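# Set the control box dial to 6, box upright

## Task

Rotate the dial on the control box until it points at 6, and make sure the control box is still upright when you are done.

## Robot and tools

Robot: two arms, left_arm and right_arm, each ending in a five-finger hand. right_arm has a right hand and left_arm a mirrored left hand. Bases in the scene frame: left_arm at (0, +0.318, 0) m, quat_wxyz (+1.000, 0, 0, +0.018); right_arm at (-0.016, -0.278, 0) m, quat_wxyz (+1.000, 0, 0, +0.005). A camera stand is fixed behind the arms. show_instructions (no arguments) displays the reference pages, such as the left-hand diagram.

Scene frame: origin at table height, midway between the nominal bases. +z is up, +x points out over the table, and left_arm sits on the +y side. Reported positions are in metres and orientations are quat_wxyz. Both are in the scene frame and can be off by a few cm.

Hand point: a point fixed to the palm, 0.05 m in front of it and 0.15 m out from the wrist face. Its +z runs along the straight fingers and +y comes out of the palm. On the right hand, +x points across the palm away from the thumb; on the left hand, +x points toward the thumb. Straight fingertips reach 0.06-0.07 m past the point along +z and lie 0.06 m behind it along -y. A wrist bracket on the little-finger side reaches 0.10 m across and can strike things.

The 28-number row, every value in [-1, 1]. Numbers 1-8 are for the left side: left_arm dx, dy, dz, rx, ry, rz, then the left hand's thumb_turn, thumb_bend, index, middle, ring, little, then force_limit and speed. Numbers 9-28 hold no values yet; the right side follows the same pattern: right_arm dx, dy, dz, rx, ry, rz, right hand thumb_turn, thumb_bend, index, middle, ring, little, force_limit, speed.
- Pose numbers are offsets, not poses. They are measured from that arm's Hand target at the start of the action or move, along the Hand target's own axes. 1.0 equals 0.6 m for dx/dy/dz or 180 degrees for rotation. rx, ry, rz together form one rotation vector. Sending six zeros re-requests the current Hand target. Repeating an offset moves the hand again.
- Finger numbers are absolute targets: -1 is open or straight and +1 is closed. A thumb_turn of +1 puts the thumb opposite the fingers. Closed hands grip objects about 0.035-0.065 m thick, or handles down to about 0.025 m.
- force_limit runs linearly from about 0 N at -1 to 10 N at +1 (15 N for the two thumb motors). speed rises from nearly 0 at -1 to full speed at +0.48 and stays full above that. For gentle closing, use speed -0.94 or lower.
- Nothing in a row means 'unchanged'. To keep a hand as it is, resend the eight hand numbers from its last executed row. If none has been sent yet, send hand_measured plus hand_force_limit and hand_speed.

execute_actions(actions, cameras): actions is a list of actions. Each action is a table of 1-15 rows, one row per 1/30 s step. A short table repeats its last row for the remaining steps. All rows in an action count from the start pose of that action. cameras is a list of names, ["all"] or []. An empty actions list returns images by default. Camera names: cam_head_left, cam_head_right, cam_high, cam_low, cam_left_wrist, cam_right_wrist, each 896x504.

move(target, speed, blend, blocking, cameras): target is one 28-number row or a list of up to 15 rows. Each row is an offset from the same starting Hand targets, not from the previous row. speed is in m/s, from 0.002 to 4.3, default 0.25, and turns are limited to twice that in rad/s. Give one value, or one per target. blend, in m, rounds corners in a list; 0 means stop at each target. blocking=false returns after about 0.5 s while the move goes on. Paths are straight, end together and are capped at 10 s. They do not avoid obstacles or the other arm. The result adds a 'move:' line showing the ending (done, off_target, moving, held, fault) and limits (paced means the pose was clipped, held means steps were withheld).

wait(seconds 0-10): lets time pass while the arms hold their commands. stop(): brakes a running move. zoom_image(camera, region [x0, y0, x1, y1] in pixels, at most 504 by 504) magnifies the latest image from a camera. finished_scene(scene=1) ends the scene for good; only call it once the dial reads 6 and the box is upright.

Results: each arm's end_effector_position and quat, its Hand target (the commanded pose after clipping; the next offsets start here), Joint positions, Joint velocities ('within noise' when still), and Joint torques (gravity included; numbers 3 and 4 wrap at ±28 N m). Hand fields list six motors in row order. hand_measured gives positions on the target scale. hand_stopped_by is one of moving, target, force, stalled or fault. hand_load_n is fingertip force, positive when something pushes the finger open; a drop to about 0 means the grip was lost.

Behaviour to expect: hands often come to rest 1-3 cm (sometimes 5) below or short of their commands. If so, send the missing distance as a new offset. Orientation is clipped to within 40 degrees of the current orientation on each step. A blocked arm keeps pushing until you command it back past the hand point. Joint ranges (rad): waist ±2.880, shoulder 0-3.142, elbow 0-3.019, wrist pitch -1.693 to 1.571, wrist yaw ±1.571, wrist roll ±2.094.

Avoid:
- Slams, fast contact, or targets set far beyond a contact point.
- Knocking the box over, or letting anything fall or end up off the table, which fails the task.
- Contact between the arms, or one hand closing on the other.
- Excessive finger force.
- Paths that pass near an arm's own base.
- Long stretched-out holds that overheat motors (MOTOR HOT appears at 85 °C; at 100 °C the arm drops and faults for 30-60 s).

Each tool is called after "Request:" as a command line: name --argument value for each argument, lists and objects as JSON in quotes; but a table of rows of numbers goes row by row, as --pt "numbers of a row", without its own name.

Reference images:

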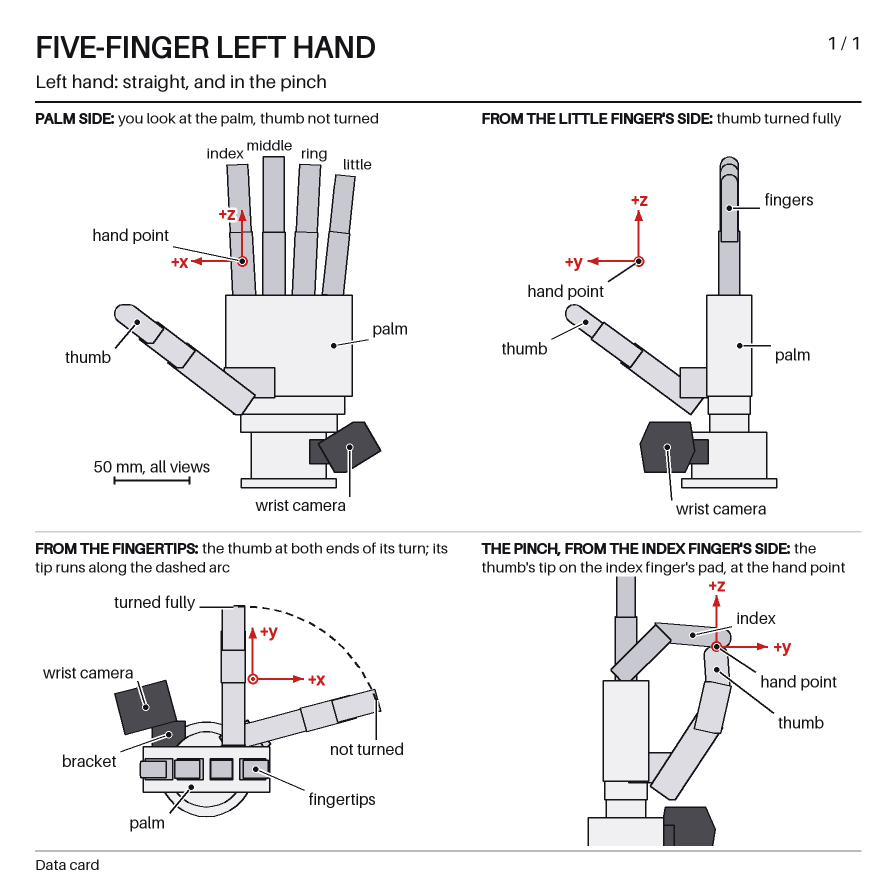

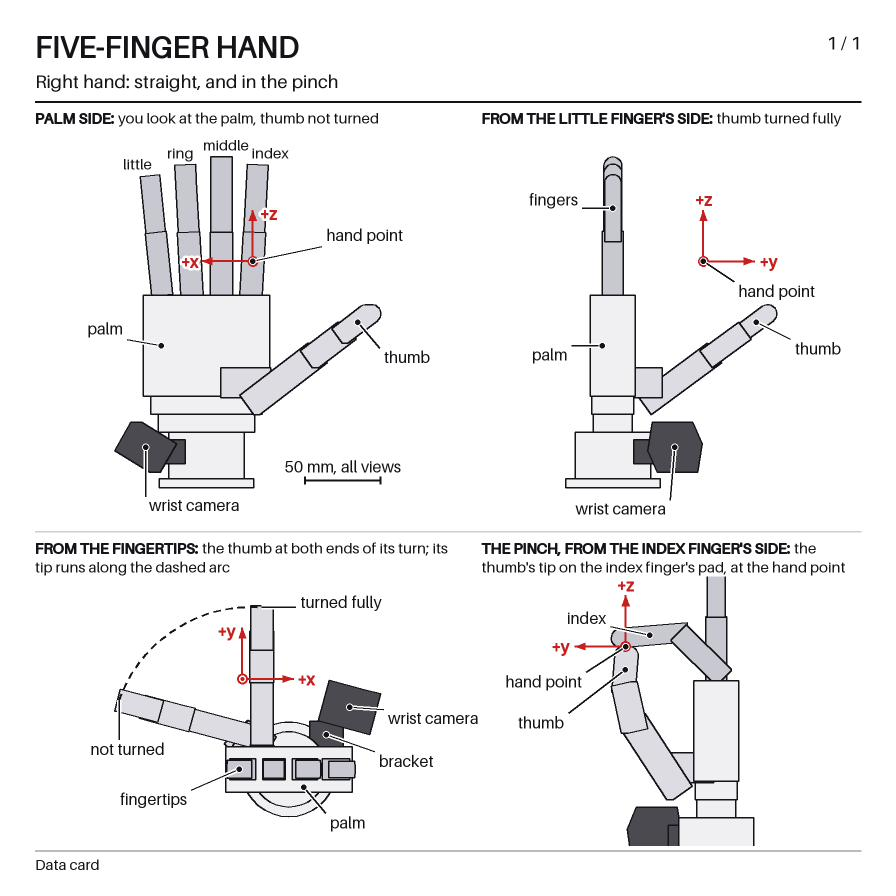

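## Session

Request:
execute_actions --actions '[]'

Scene clock: 0.00 s.
left_arm: end_effector_position=(+0.3224, +0.3518, +0.2498) hand_measured=(-1.000, -1.000, -1.000, -1.000, -1.000, -1.000) hand_load_n=(+0.0, +0.0, +0.0, +0.0, +0.0, +0.0) hand_stopped_by=(target, target, target, target, target, target) hand_force_limit=0.00 hand_speed=-0.80 end_effector_quat_wxyz=(-0.009, -0.035, +0.999, -0.007) | right_arm: end_effector_position=(+0.5523, -0.3425, +0.1824) hand_measured=(-1.000, -1.000, -1.000, -1.000, -1.000, -1.000) hand_load_n=(+0.0, +0.0, +0.0, +0.0, +0.0, +0.0) hand_stopped_by=(target, target, target, target, target, target) hand_force_limit=0.00 hand_speed=-0.80 end_effector_quat_wxyz=(-0.029, +0.962, +0.159, +0.218)
Joint positions: left_arm=[-0.091 1.285 1.299 -1.601 0.016 1.444] | right_arm=[-0.055 1.574 1.387 -0.962 -0.144 -1.912]
Joint velocities: within noise
Joint torques (N m): no reading
Motor temperatures (°C): left_arm=[29 31 30 29 28 29] | right_arm=[31 32 28 31 31 31]
Heat: left arm: hottest shoulder 31 °C; right arm: hottest shoulder 32 °C.
Hand target: left_arm +0.3300, +0.3521, +0.2590; +0.007, -0.037, +0.999, -0.007 | right_arm +0.5627, -0.3421, +0.1954; -0.027, +0.958, +0.161, +0.234

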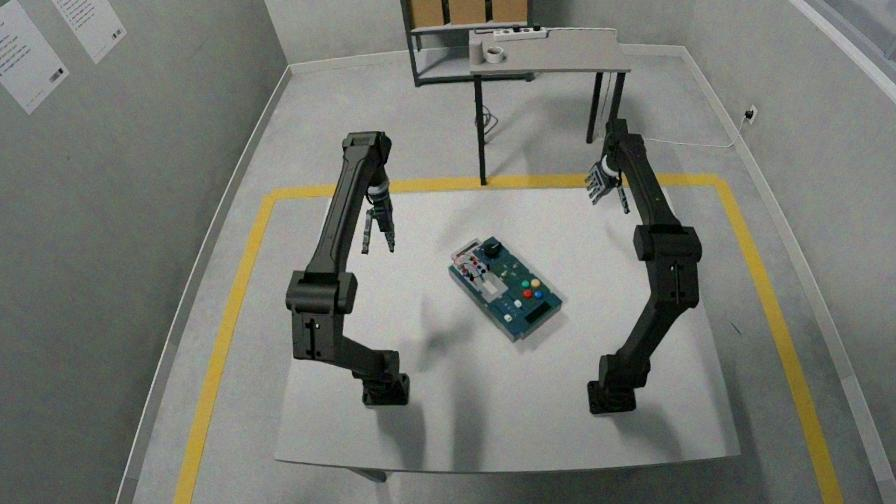

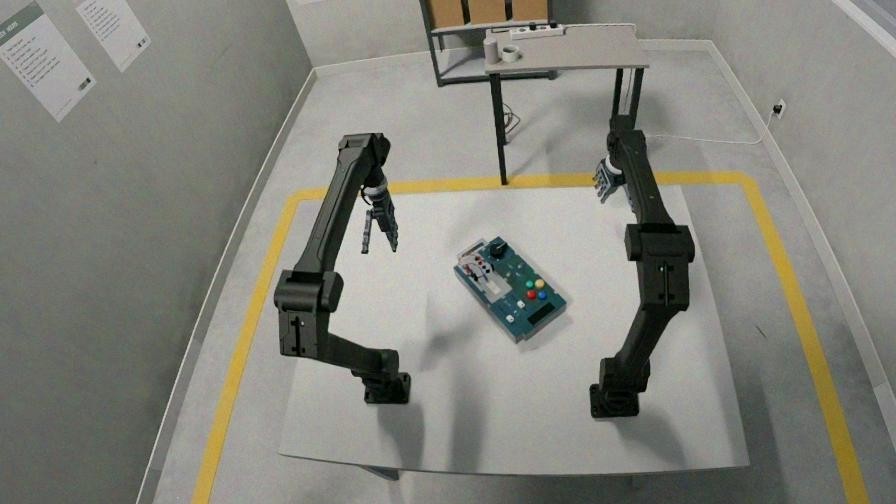

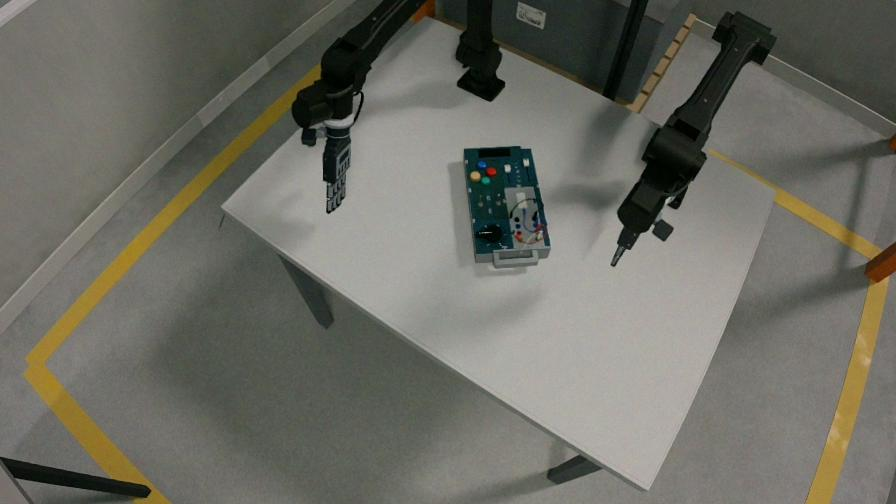

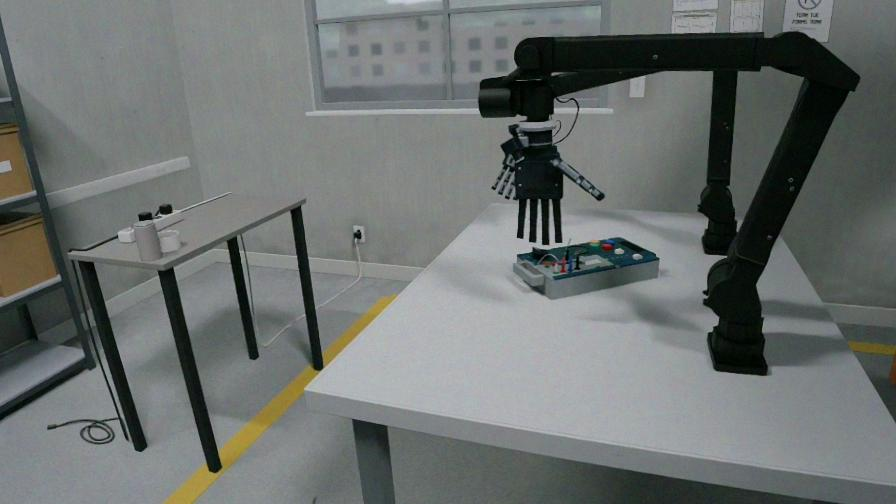

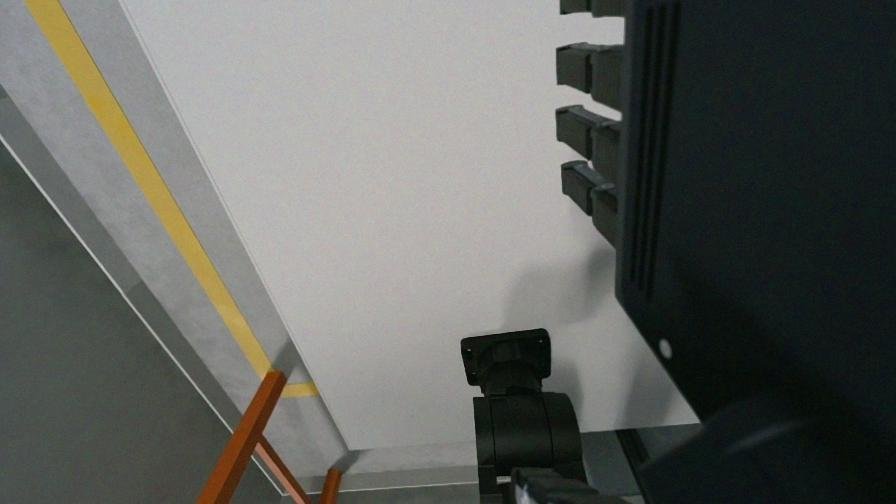

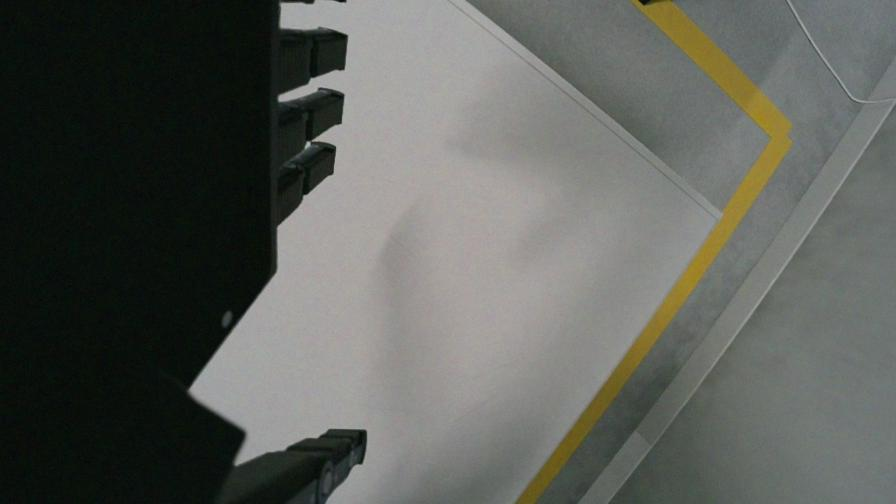

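Request:
zoom_image --camera "cam_high" --region '[440, 130, 580, 280]'

Request:
zoom_image --camera "cam_high" --region '[465, 215, 515, 250]'

Request:
zoom_image --camera "cam_head_left" --region '[440, 225, 570, 345]'

Request:
zoom_image --camera "cam_low" --region '[490, 220, 680, 310]'

Scaled by 3.360 from the camera's 896x504 image, which has a finer 1280x720 frame.

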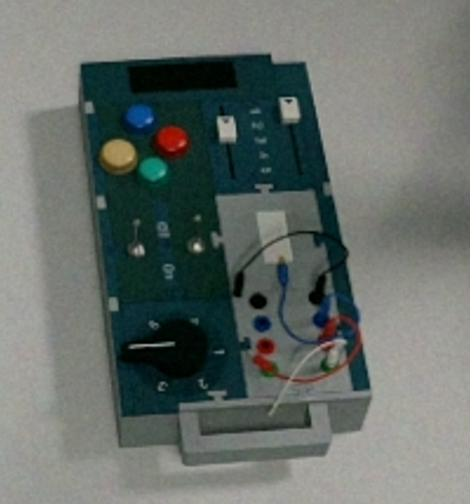

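Scaled by 10.080 from the camera's 896x504 image, which has a finer 1280x720 frame.

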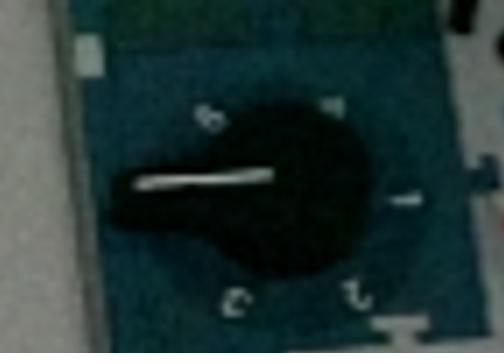

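Scaled by 3.877 from the camera's 896x504 image, which has a finer 1280x720 frame.

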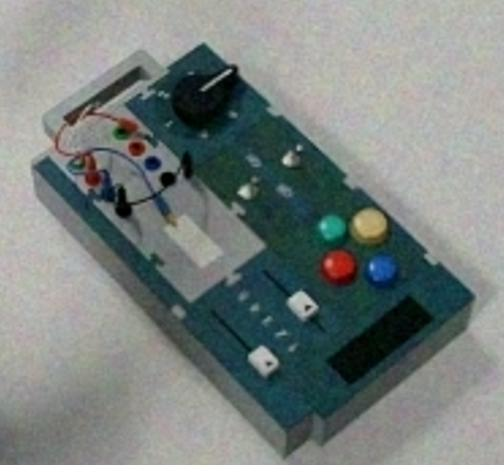

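Scaled by 2.653 from the camera's 896x504 image, which has a finer 1280x720 frame.

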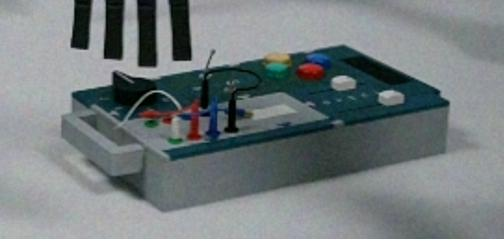

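Request:
move --target '[-0.25, -0.67, -0.02, 0, 0, 0, -1, -1, -1, -1, -1, -1, 0, -0.8, 0, 0, 0, 0, 0, 0, -1, -1, -1, -1, -1, -1, 0, -0.8]' --speed 0.3 --cameras '["cam_left_wrist", "cam_head_left", "cam_high"]'

Scene clock: 6.40 s.
left_arm: end_effector_position=(+0.4994, -0.0341, +0.2680) hand_measured=(-1.000, -1.000, -1.000, -1.000, -1.000, -1.000) hand_load_n=(+0.0, +0.0, +0.0, +0.0, +0.0, +0.0) hand_stopped_by=(target, target, target, target, target, target) hand_force_limit=0.00 hand_speed=-0.80 end_effector_quat_wxyz=(+0.070, -0.018, +0.996, -0.055) | right_arm: end_effector_position=(+0.5523, -0.3425, +0.1824) hand_measured=(-1.000, -1.000, -1.000, -1.000, -1.000, -1.000) hand_load_n=(+0.0, +0.0, +0.0, +0.0, +0.0, +0.0) hand_stopped_by=(target, target, target, target, target, target) hand_force_limit=0.00 hand_speed=-0.80 end_effector_quat_wxyz=(-0.029, +0.962, +0.159, +0.218)
Joint positions: left_arm=[-0.692 2.051 2.339 -1.679 -0.001 0.877] | right_arm=[-0.055 1.574 1.387 -0.962 -0.144 -1.912]
Joint torques (N m): left_arm=[0.67 -15.21 12.59 0.25 -0.18 -0.08] | right_arm=[1.44 -11.46 11.38 0.65 0.06 0]
Heat: left arm: hottest shoulder 31 °C; right arm: hottest shoulder 32 °C.
Hand target: left_arm +0.5089, -0.0377, +0.2784; +0.007, -0.037, +0.999, -0.006 | right_arm +0.5627, -0.3421, +0.1954; -0.027, +0.958, +0.161, +0.234
Off the commanded pose: left_arm 0.015 m, 9 deg | right_arm 0.017 m, 2 deg.
joint sent to its limit (left arm) — joint 4 (wrist pitch), lower limit. The joint targets are off in orientation, not in position.
move: off_target (left_arm, right_arm)
Images, in order (width x height): cam_head_left 896x504, cam_high 896x504, cam_left_wrist 896x504.

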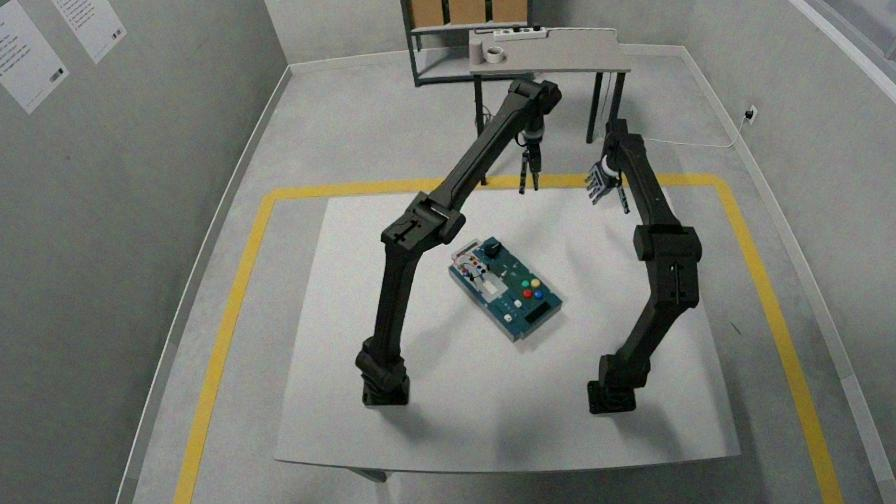

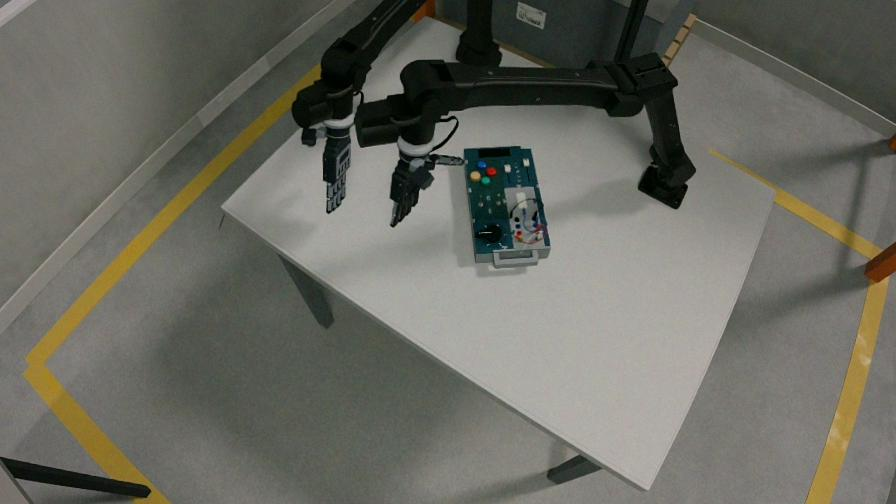

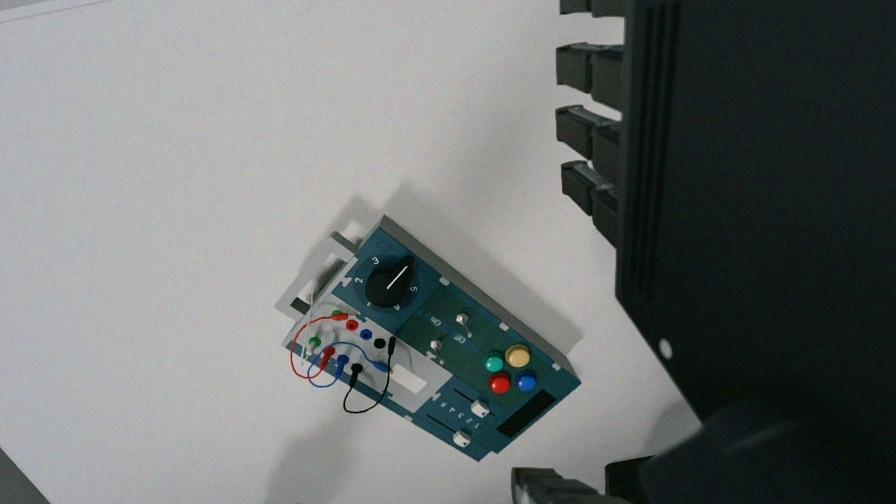

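Request:
zoom_image --camera "cam_left_wrist" --region '[330, 220, 450, 330]'

Request:
zoom_image --camera "cam_left_wrist" --region '[270, 200, 600, 470]'

Scaled by 4.200 from the camera's 896x504 image, which has a finer 1280x720 frame.

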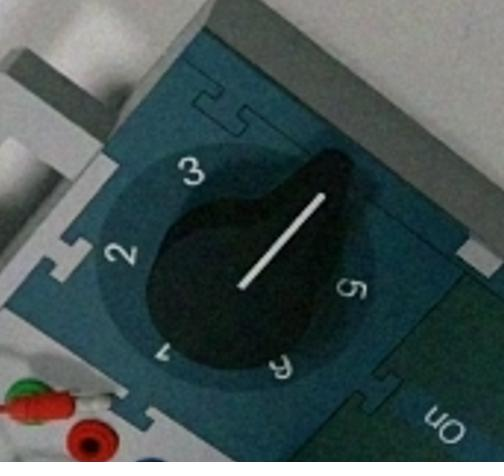

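Scaled by 1.527 from the camera's 896x504 image, which has a finer 1280x720 frame.

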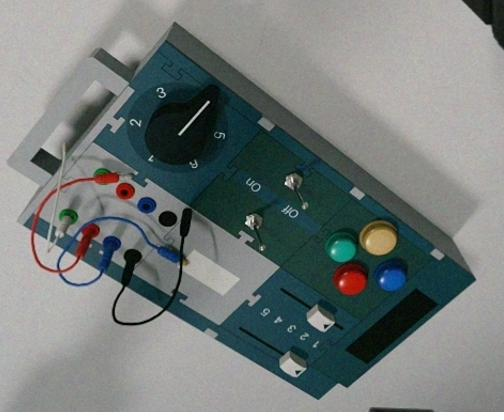

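Request:
zoom_image --camera "cam_left_wrist" --region '[385, 275, 425, 315]'

Scaled by 12.600 from the camera's 896x504 image, which has a finer 1280x720 frame.

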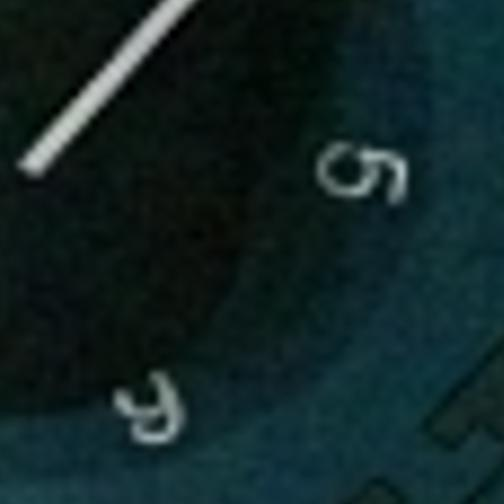

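Request:
move --target '[0.144, 0.037, 0.102, 0, 0, -0.882, -1, -1, -1, 1, 1, 1, -0.2, 0.0, 0, 0, 0, 0, 0, 0, -1, -1, -1, -1, -1, -1, 0, -0.8]' --speed 0.4 --cameras '["all"]'

Scene clock: 17.03 s.
left_arm: end_effector_position=(+0.4236, -0.0186, +0.2082) hand_measured=(-1.000, -1.000, -1.000, +1.000, +1.000, +1.000) hand_load_n=(+0.0, -0.5, +0.0, +0.0, +0.0, +0.0) hand_stopped_by=(target, target, target, target, target, target) hand_force_limit=-0.20 hand_speed=0.00 end_effector_quat_wxyz=(-0.002, +0.988, -0.153, -0.007) | right_arm: end_effector_position=(+0.5523, -0.3425, +0.1824) hand_measured=(-1.000, -1.000, -1.000, -1.000, -1.000, -1.000) hand_load_n=(+0.0, +0.0, +0.0, +0.0, +0.0, +0.0) hand_stopped_by=(target, target, target, target, target, target) hand_force_limit=0.00 hand_speed=-0.80 end_effector_quat_wxyz=(-0.029, +0.962, +0.159, +0.218)
Joint positions: left_arm=[-0.612 1.639 1.568 -1.515 0.002 -1.84] | right_arm=[-0.055 1.574 1.387 -0.962 -0.144 -1.912]
Joint torques (N m): left_arm=[-0.44 -13.57 7.04 1.31 -0.12 -0.05] | right_arm=[1.44 -11.52 11.38 0.65 0.06 -0.01]
Motor temperatures (°C): left_arm=[29 32 32 29 28 29] | right_arm=[31 32 33 31 31 31]
Heat: left arm: hottest shoulder 32 °C; right arm: hottest elbow 33 °C.
Hand target: left_arm +0.4220, -0.0226, +0.2158; +0.005, +0.989, -0.148, +0.008 | right_arm +0.5627, -0.3421, +0.1954; -0.027, +0.958, +0.161, +0.234
Off the commanded pose: left_arm 0.009 m, 2 deg | right_arm 0.017 m, 2 deg.
move: off_target (right_arm)

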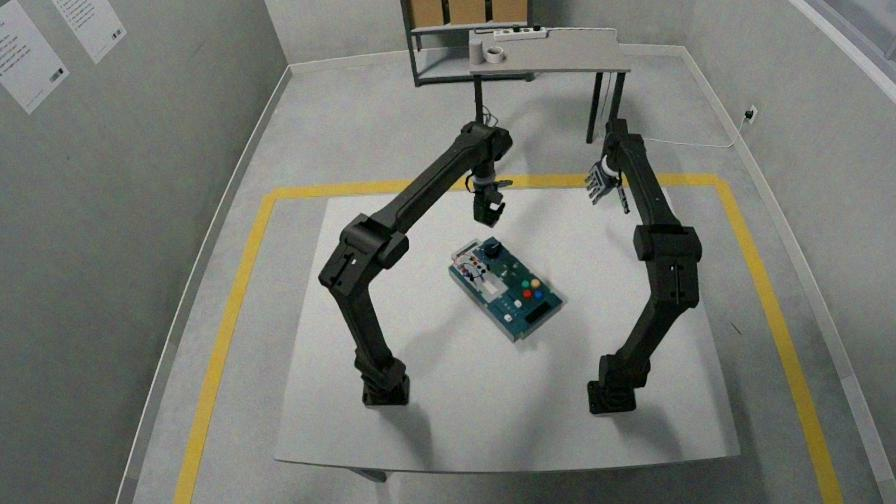

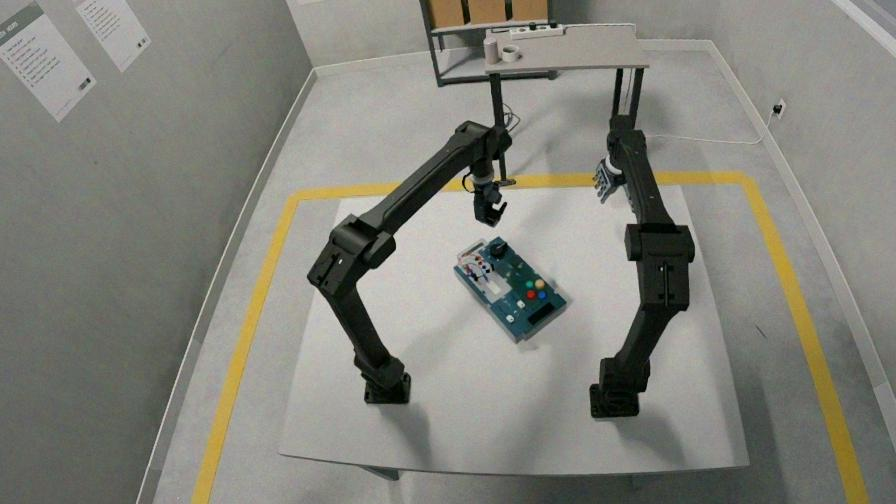

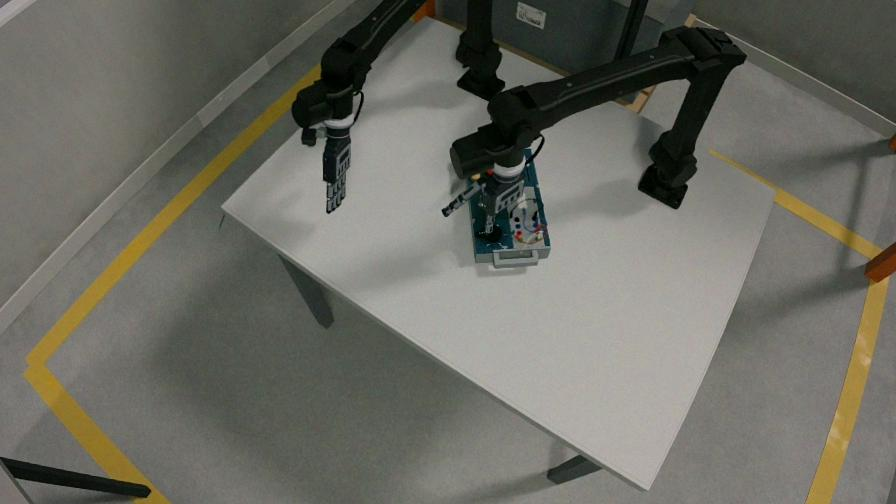

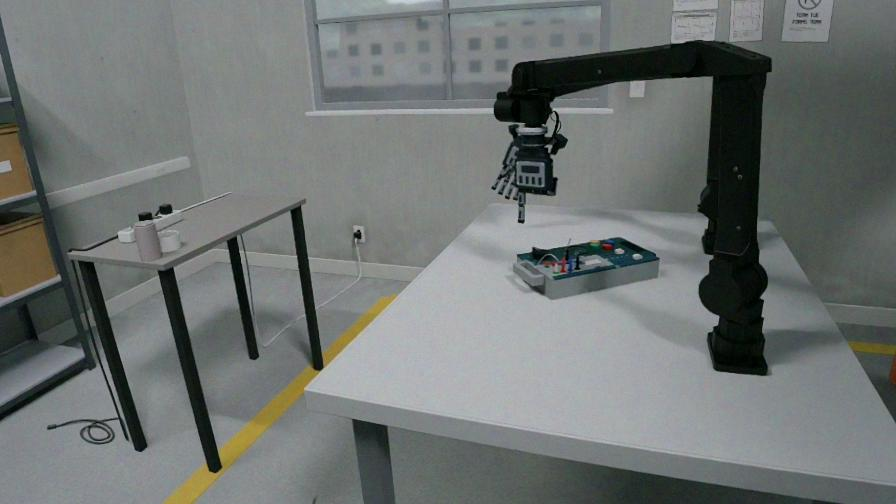

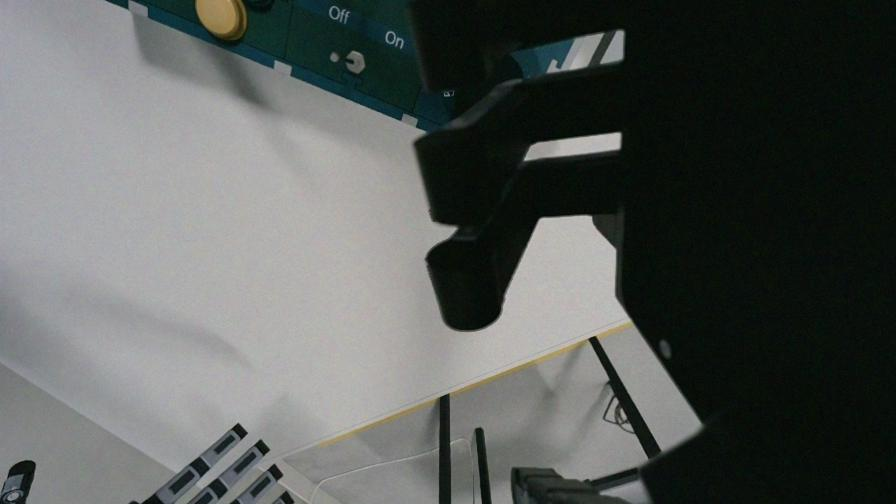

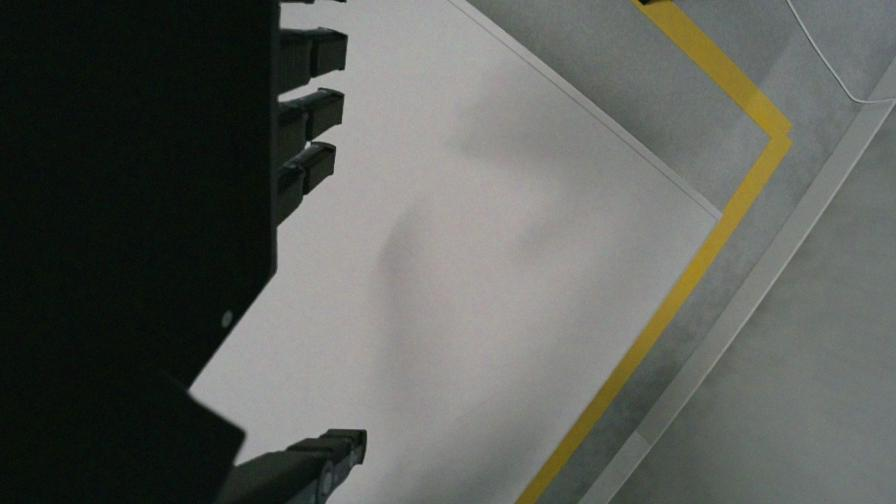

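Request:
zoom_image --camera "cam_high" --region '[430, 160, 560, 280]'

Request:
zoom_image --camera "cam_low" --region '[480, 170, 660, 310]'

Request:
zoom_image --camera "cam_head_left" --region '[440, 160, 570, 290]'

Request:
zoom_image --camera "cam_left_wrist" --region '[380, 20, 640, 340]'

Scaled by 3.877 from the camera's 896x504 image, which has a finer 1280x720 frame.

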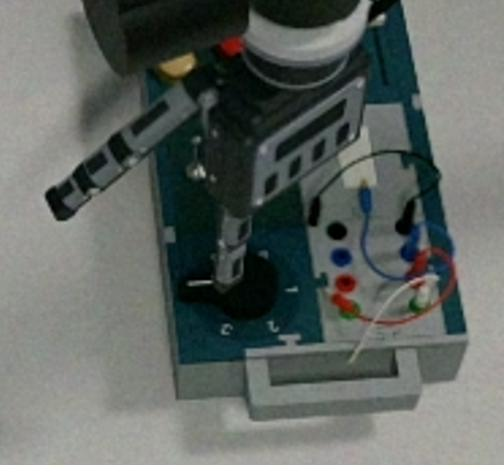

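Scaled by 2.800 from the camera's 896x504 image, which has a finer 1280x720 frame.

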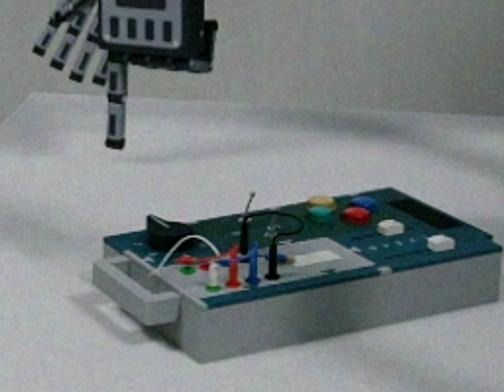

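Scaled by 3.877 from the camera's 896x504 image, which has a finer 1280x720 frame.

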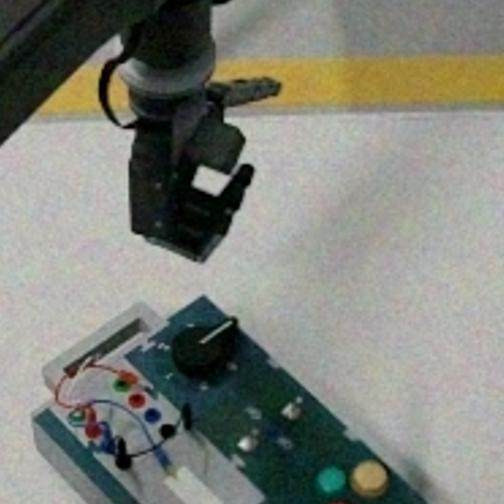

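Scaled by 1.575 from the camera's 896x504 image, which has a finer 1280x720 frame.

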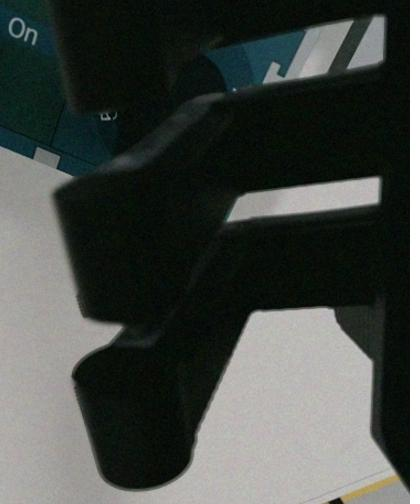

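Request:
zoom_image --camera "cam_low" --region '[510, 210, 570, 270]'

Request:
zoom_image --camera "cam_high" --region '[465, 195, 525, 255]'

Scaled by 8.400 from the camera's 896x504 image, which has a finer 1280x720 frame.

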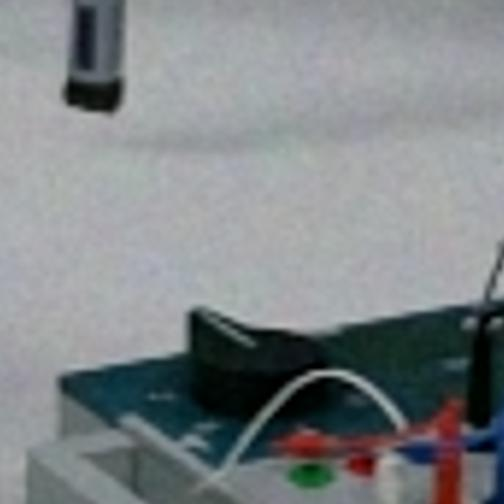

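Scaled by 8.400 from the camera's 896x504 image, which has a finer 1280x720 frame.

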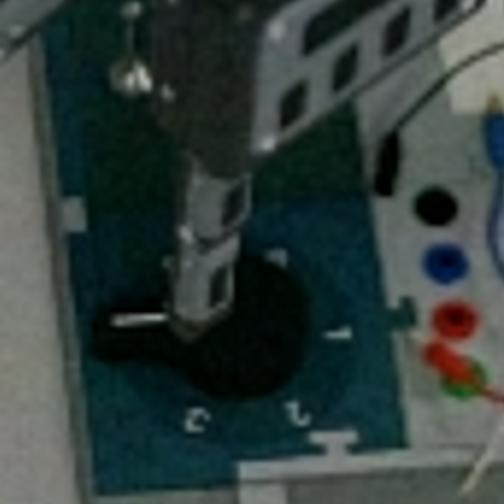

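Request:
move --target '[0, 0, 0.087, 0, 0, 0, -1, -1, -1, 1, 1, 1, -0.2, 0.0, 0, 0, 0, 0, 0, 0, -1, -1, -1, -1, -1, -1, 0, -0.8]' --speed 0.15 --cameras '["all"]'

Request:
zoom_image --camera "cam_low" --region '[490, 190, 590, 290]'

Request:
zoom_image --camera "cam_high" --region '[455, 195, 535, 275]'

Request:
zoom_image --camera "cam_head_left" --region '[440, 180, 540, 280]'

Request:
zoom_image --camera "cam_head_right" --region '[440, 180, 540, 280]'

Scene clock: 21.97 s.
left_arm: end_effector_position=(+0.4233, -0.0185, +0.1676) hand_measured=(-1.000, -1.000, -1.000, +1.000, +1.000, +1.000) hand_load_n=(+0.5, +0.0, +0.0, +0.0, +0.0, +0.0) hand_stopped_by=(target, target, target, target, target, target) hand_force_limit=-0.20 hand_speed=0.00 end_effector_quat_wxyz=(+0.003, +0.988, -0.153, +0.003) | right_arm: end_effector_position=(+0.5523, -0.3425, +0.1824) hand_measured=(-1.000, -1.000, -1.000, -1.000, -1.000, -1.000) hand_load_n=(+0.0, +0.0, +0.0, +0.0, +0.0, +0.0) hand_stopped_by=(target, target, target, target, target, target) hand_force_limit=0.00 hand_speed=-0.80 end_effector_quat_wxyz=(-0.029, +0.962, +0.159, +0.218)
Joint positions: left_arm=[-0.613 1.636 1.455 -1.382 0.002 -1.841] | right_arm=[-0.055 1.574 1.387 -0.962 -0.144 -1.912]
Joint torques (N m): left_arm=[-0.38 -11.69 6.93 1.28 -0.11 -0.07] | right_arm=[1.44 -11.46 11.37 0.65 0.06 0]
Heat: left arm: hottest elbow 33 °C; right arm: hottest elbow 34 °C.
Hand target: left_arm +0.4227, -0.0233, +0.1636; +0.005, +0.989, -0.148, +0.008 | right_arm +0.5627, -0.3421, +0.1954; -0.027, +0.958, +0.161, +0.234
Off the commanded pose: left_arm 0.006 m, 1 deg | right_arm 0.017 m, 2 deg.
move: off_target (right_arm)

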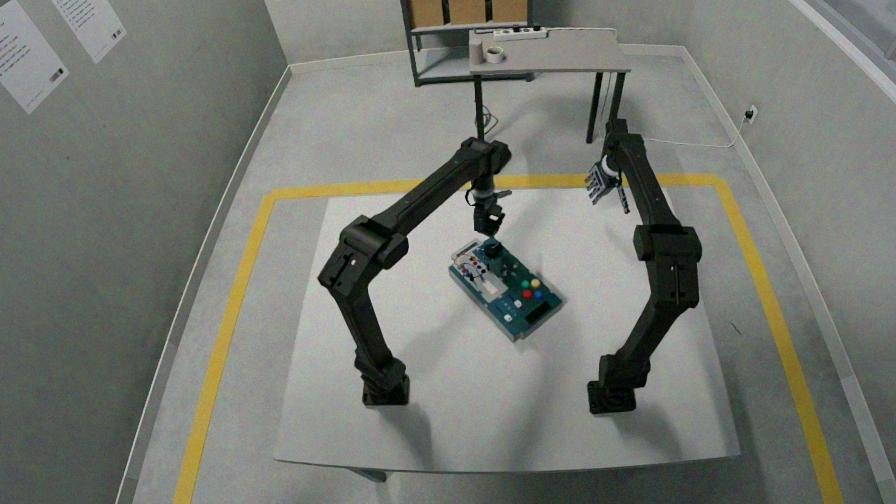

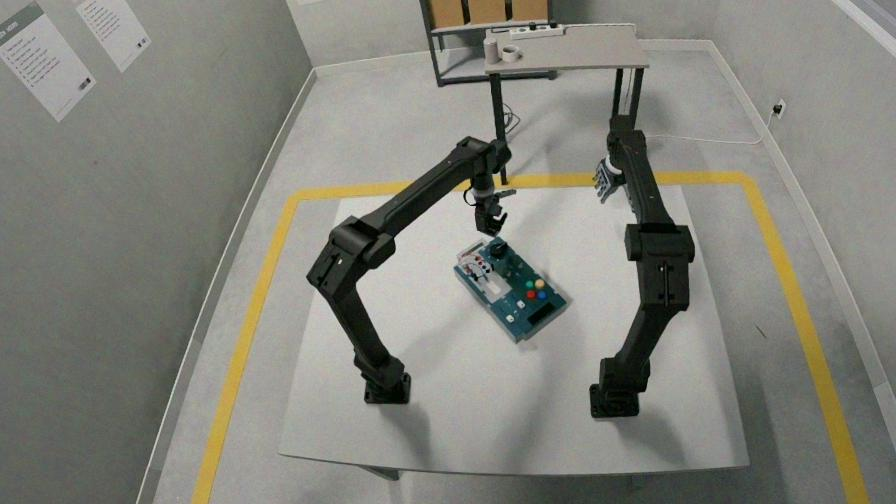

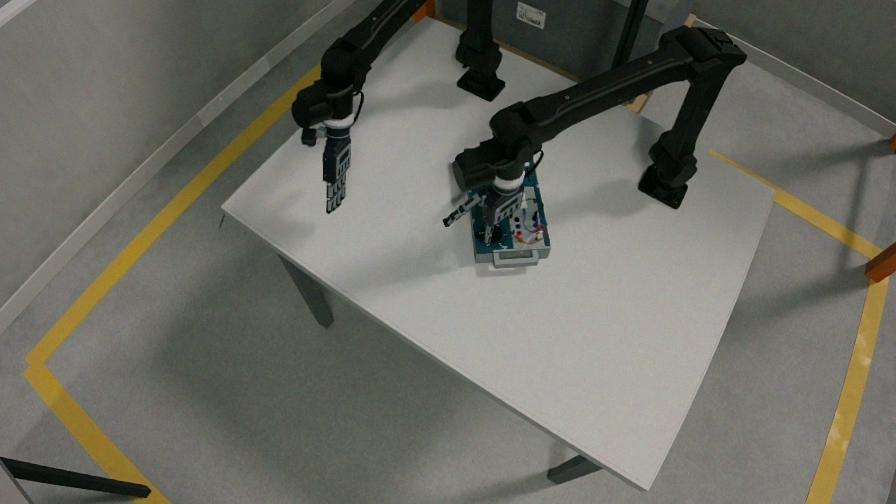

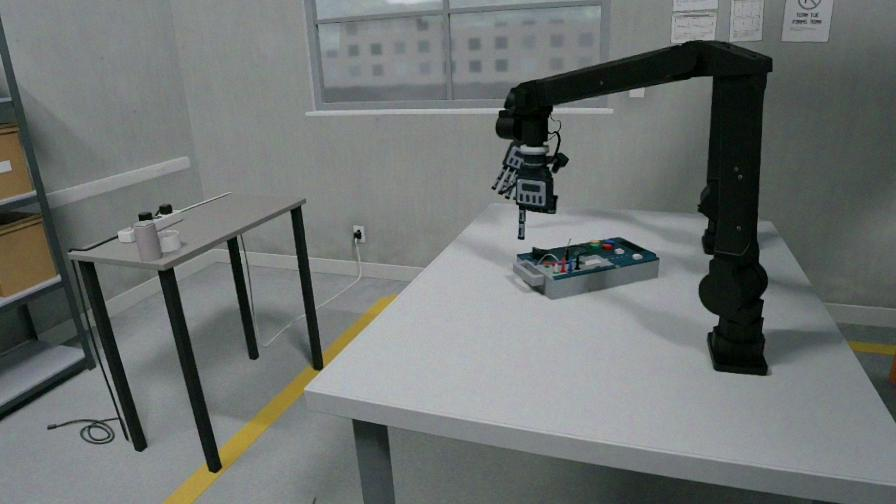

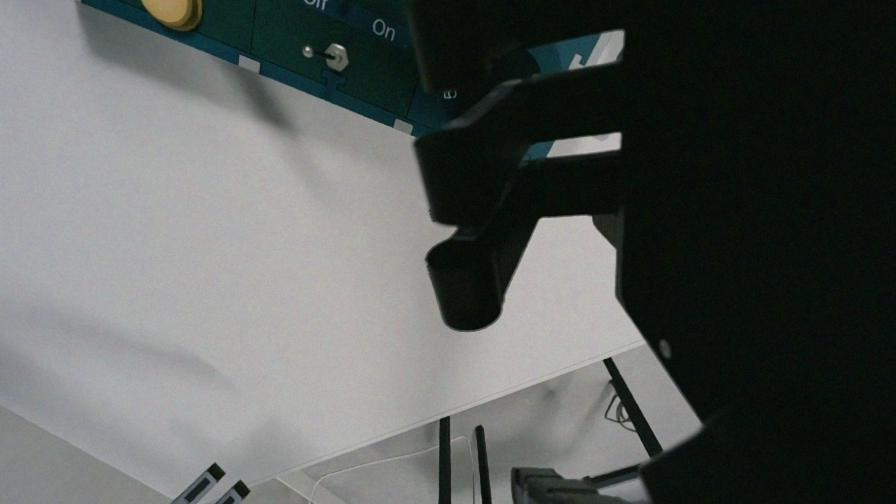

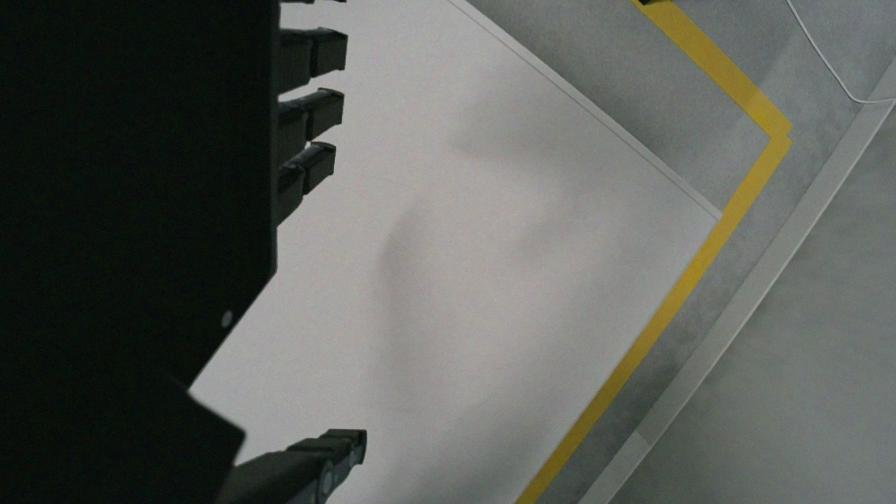

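Scaled by 5.040 from the camera's 896x504 image, which has a finer 1280x720 frame.

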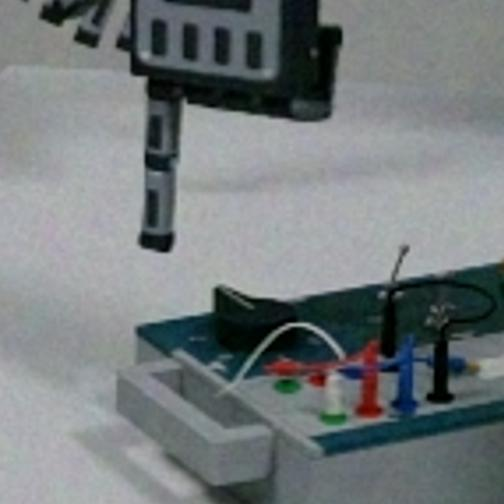

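Scaled by 6.300 from the camera's 896x504 image, which has a finer 1280x720 frame.

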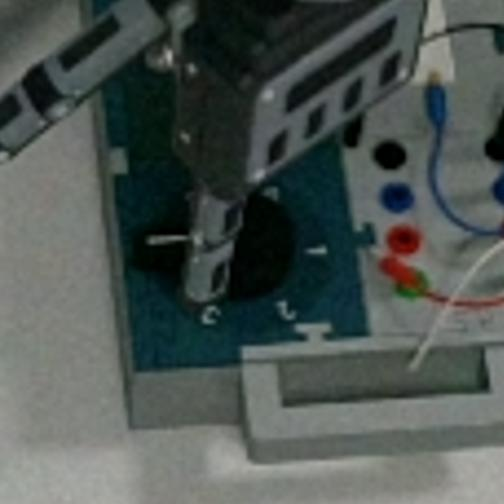

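Scaled by 5.040 from the camera's 896x504 image, which has a finer 1280x720 frame.

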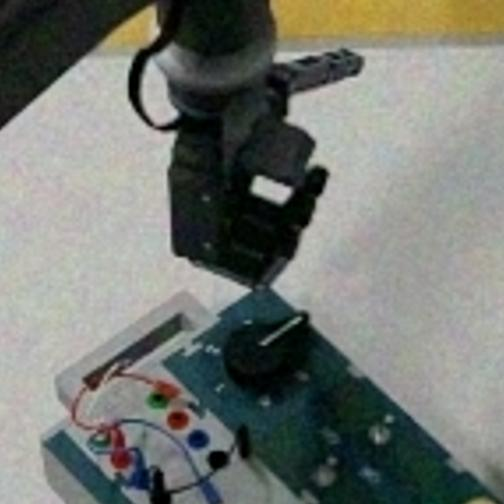

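Scaled by 5.040 from the camera's 896x504 image, which has a finer 1280x720 frame.

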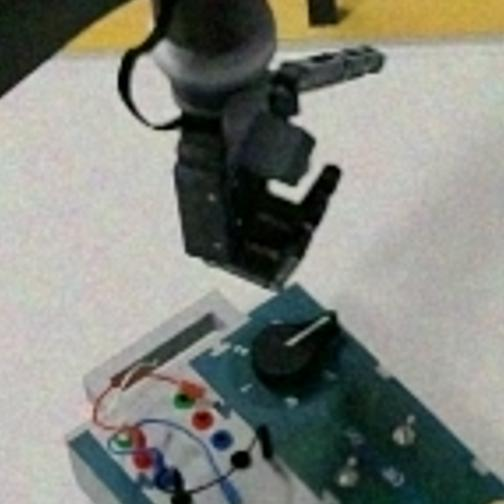

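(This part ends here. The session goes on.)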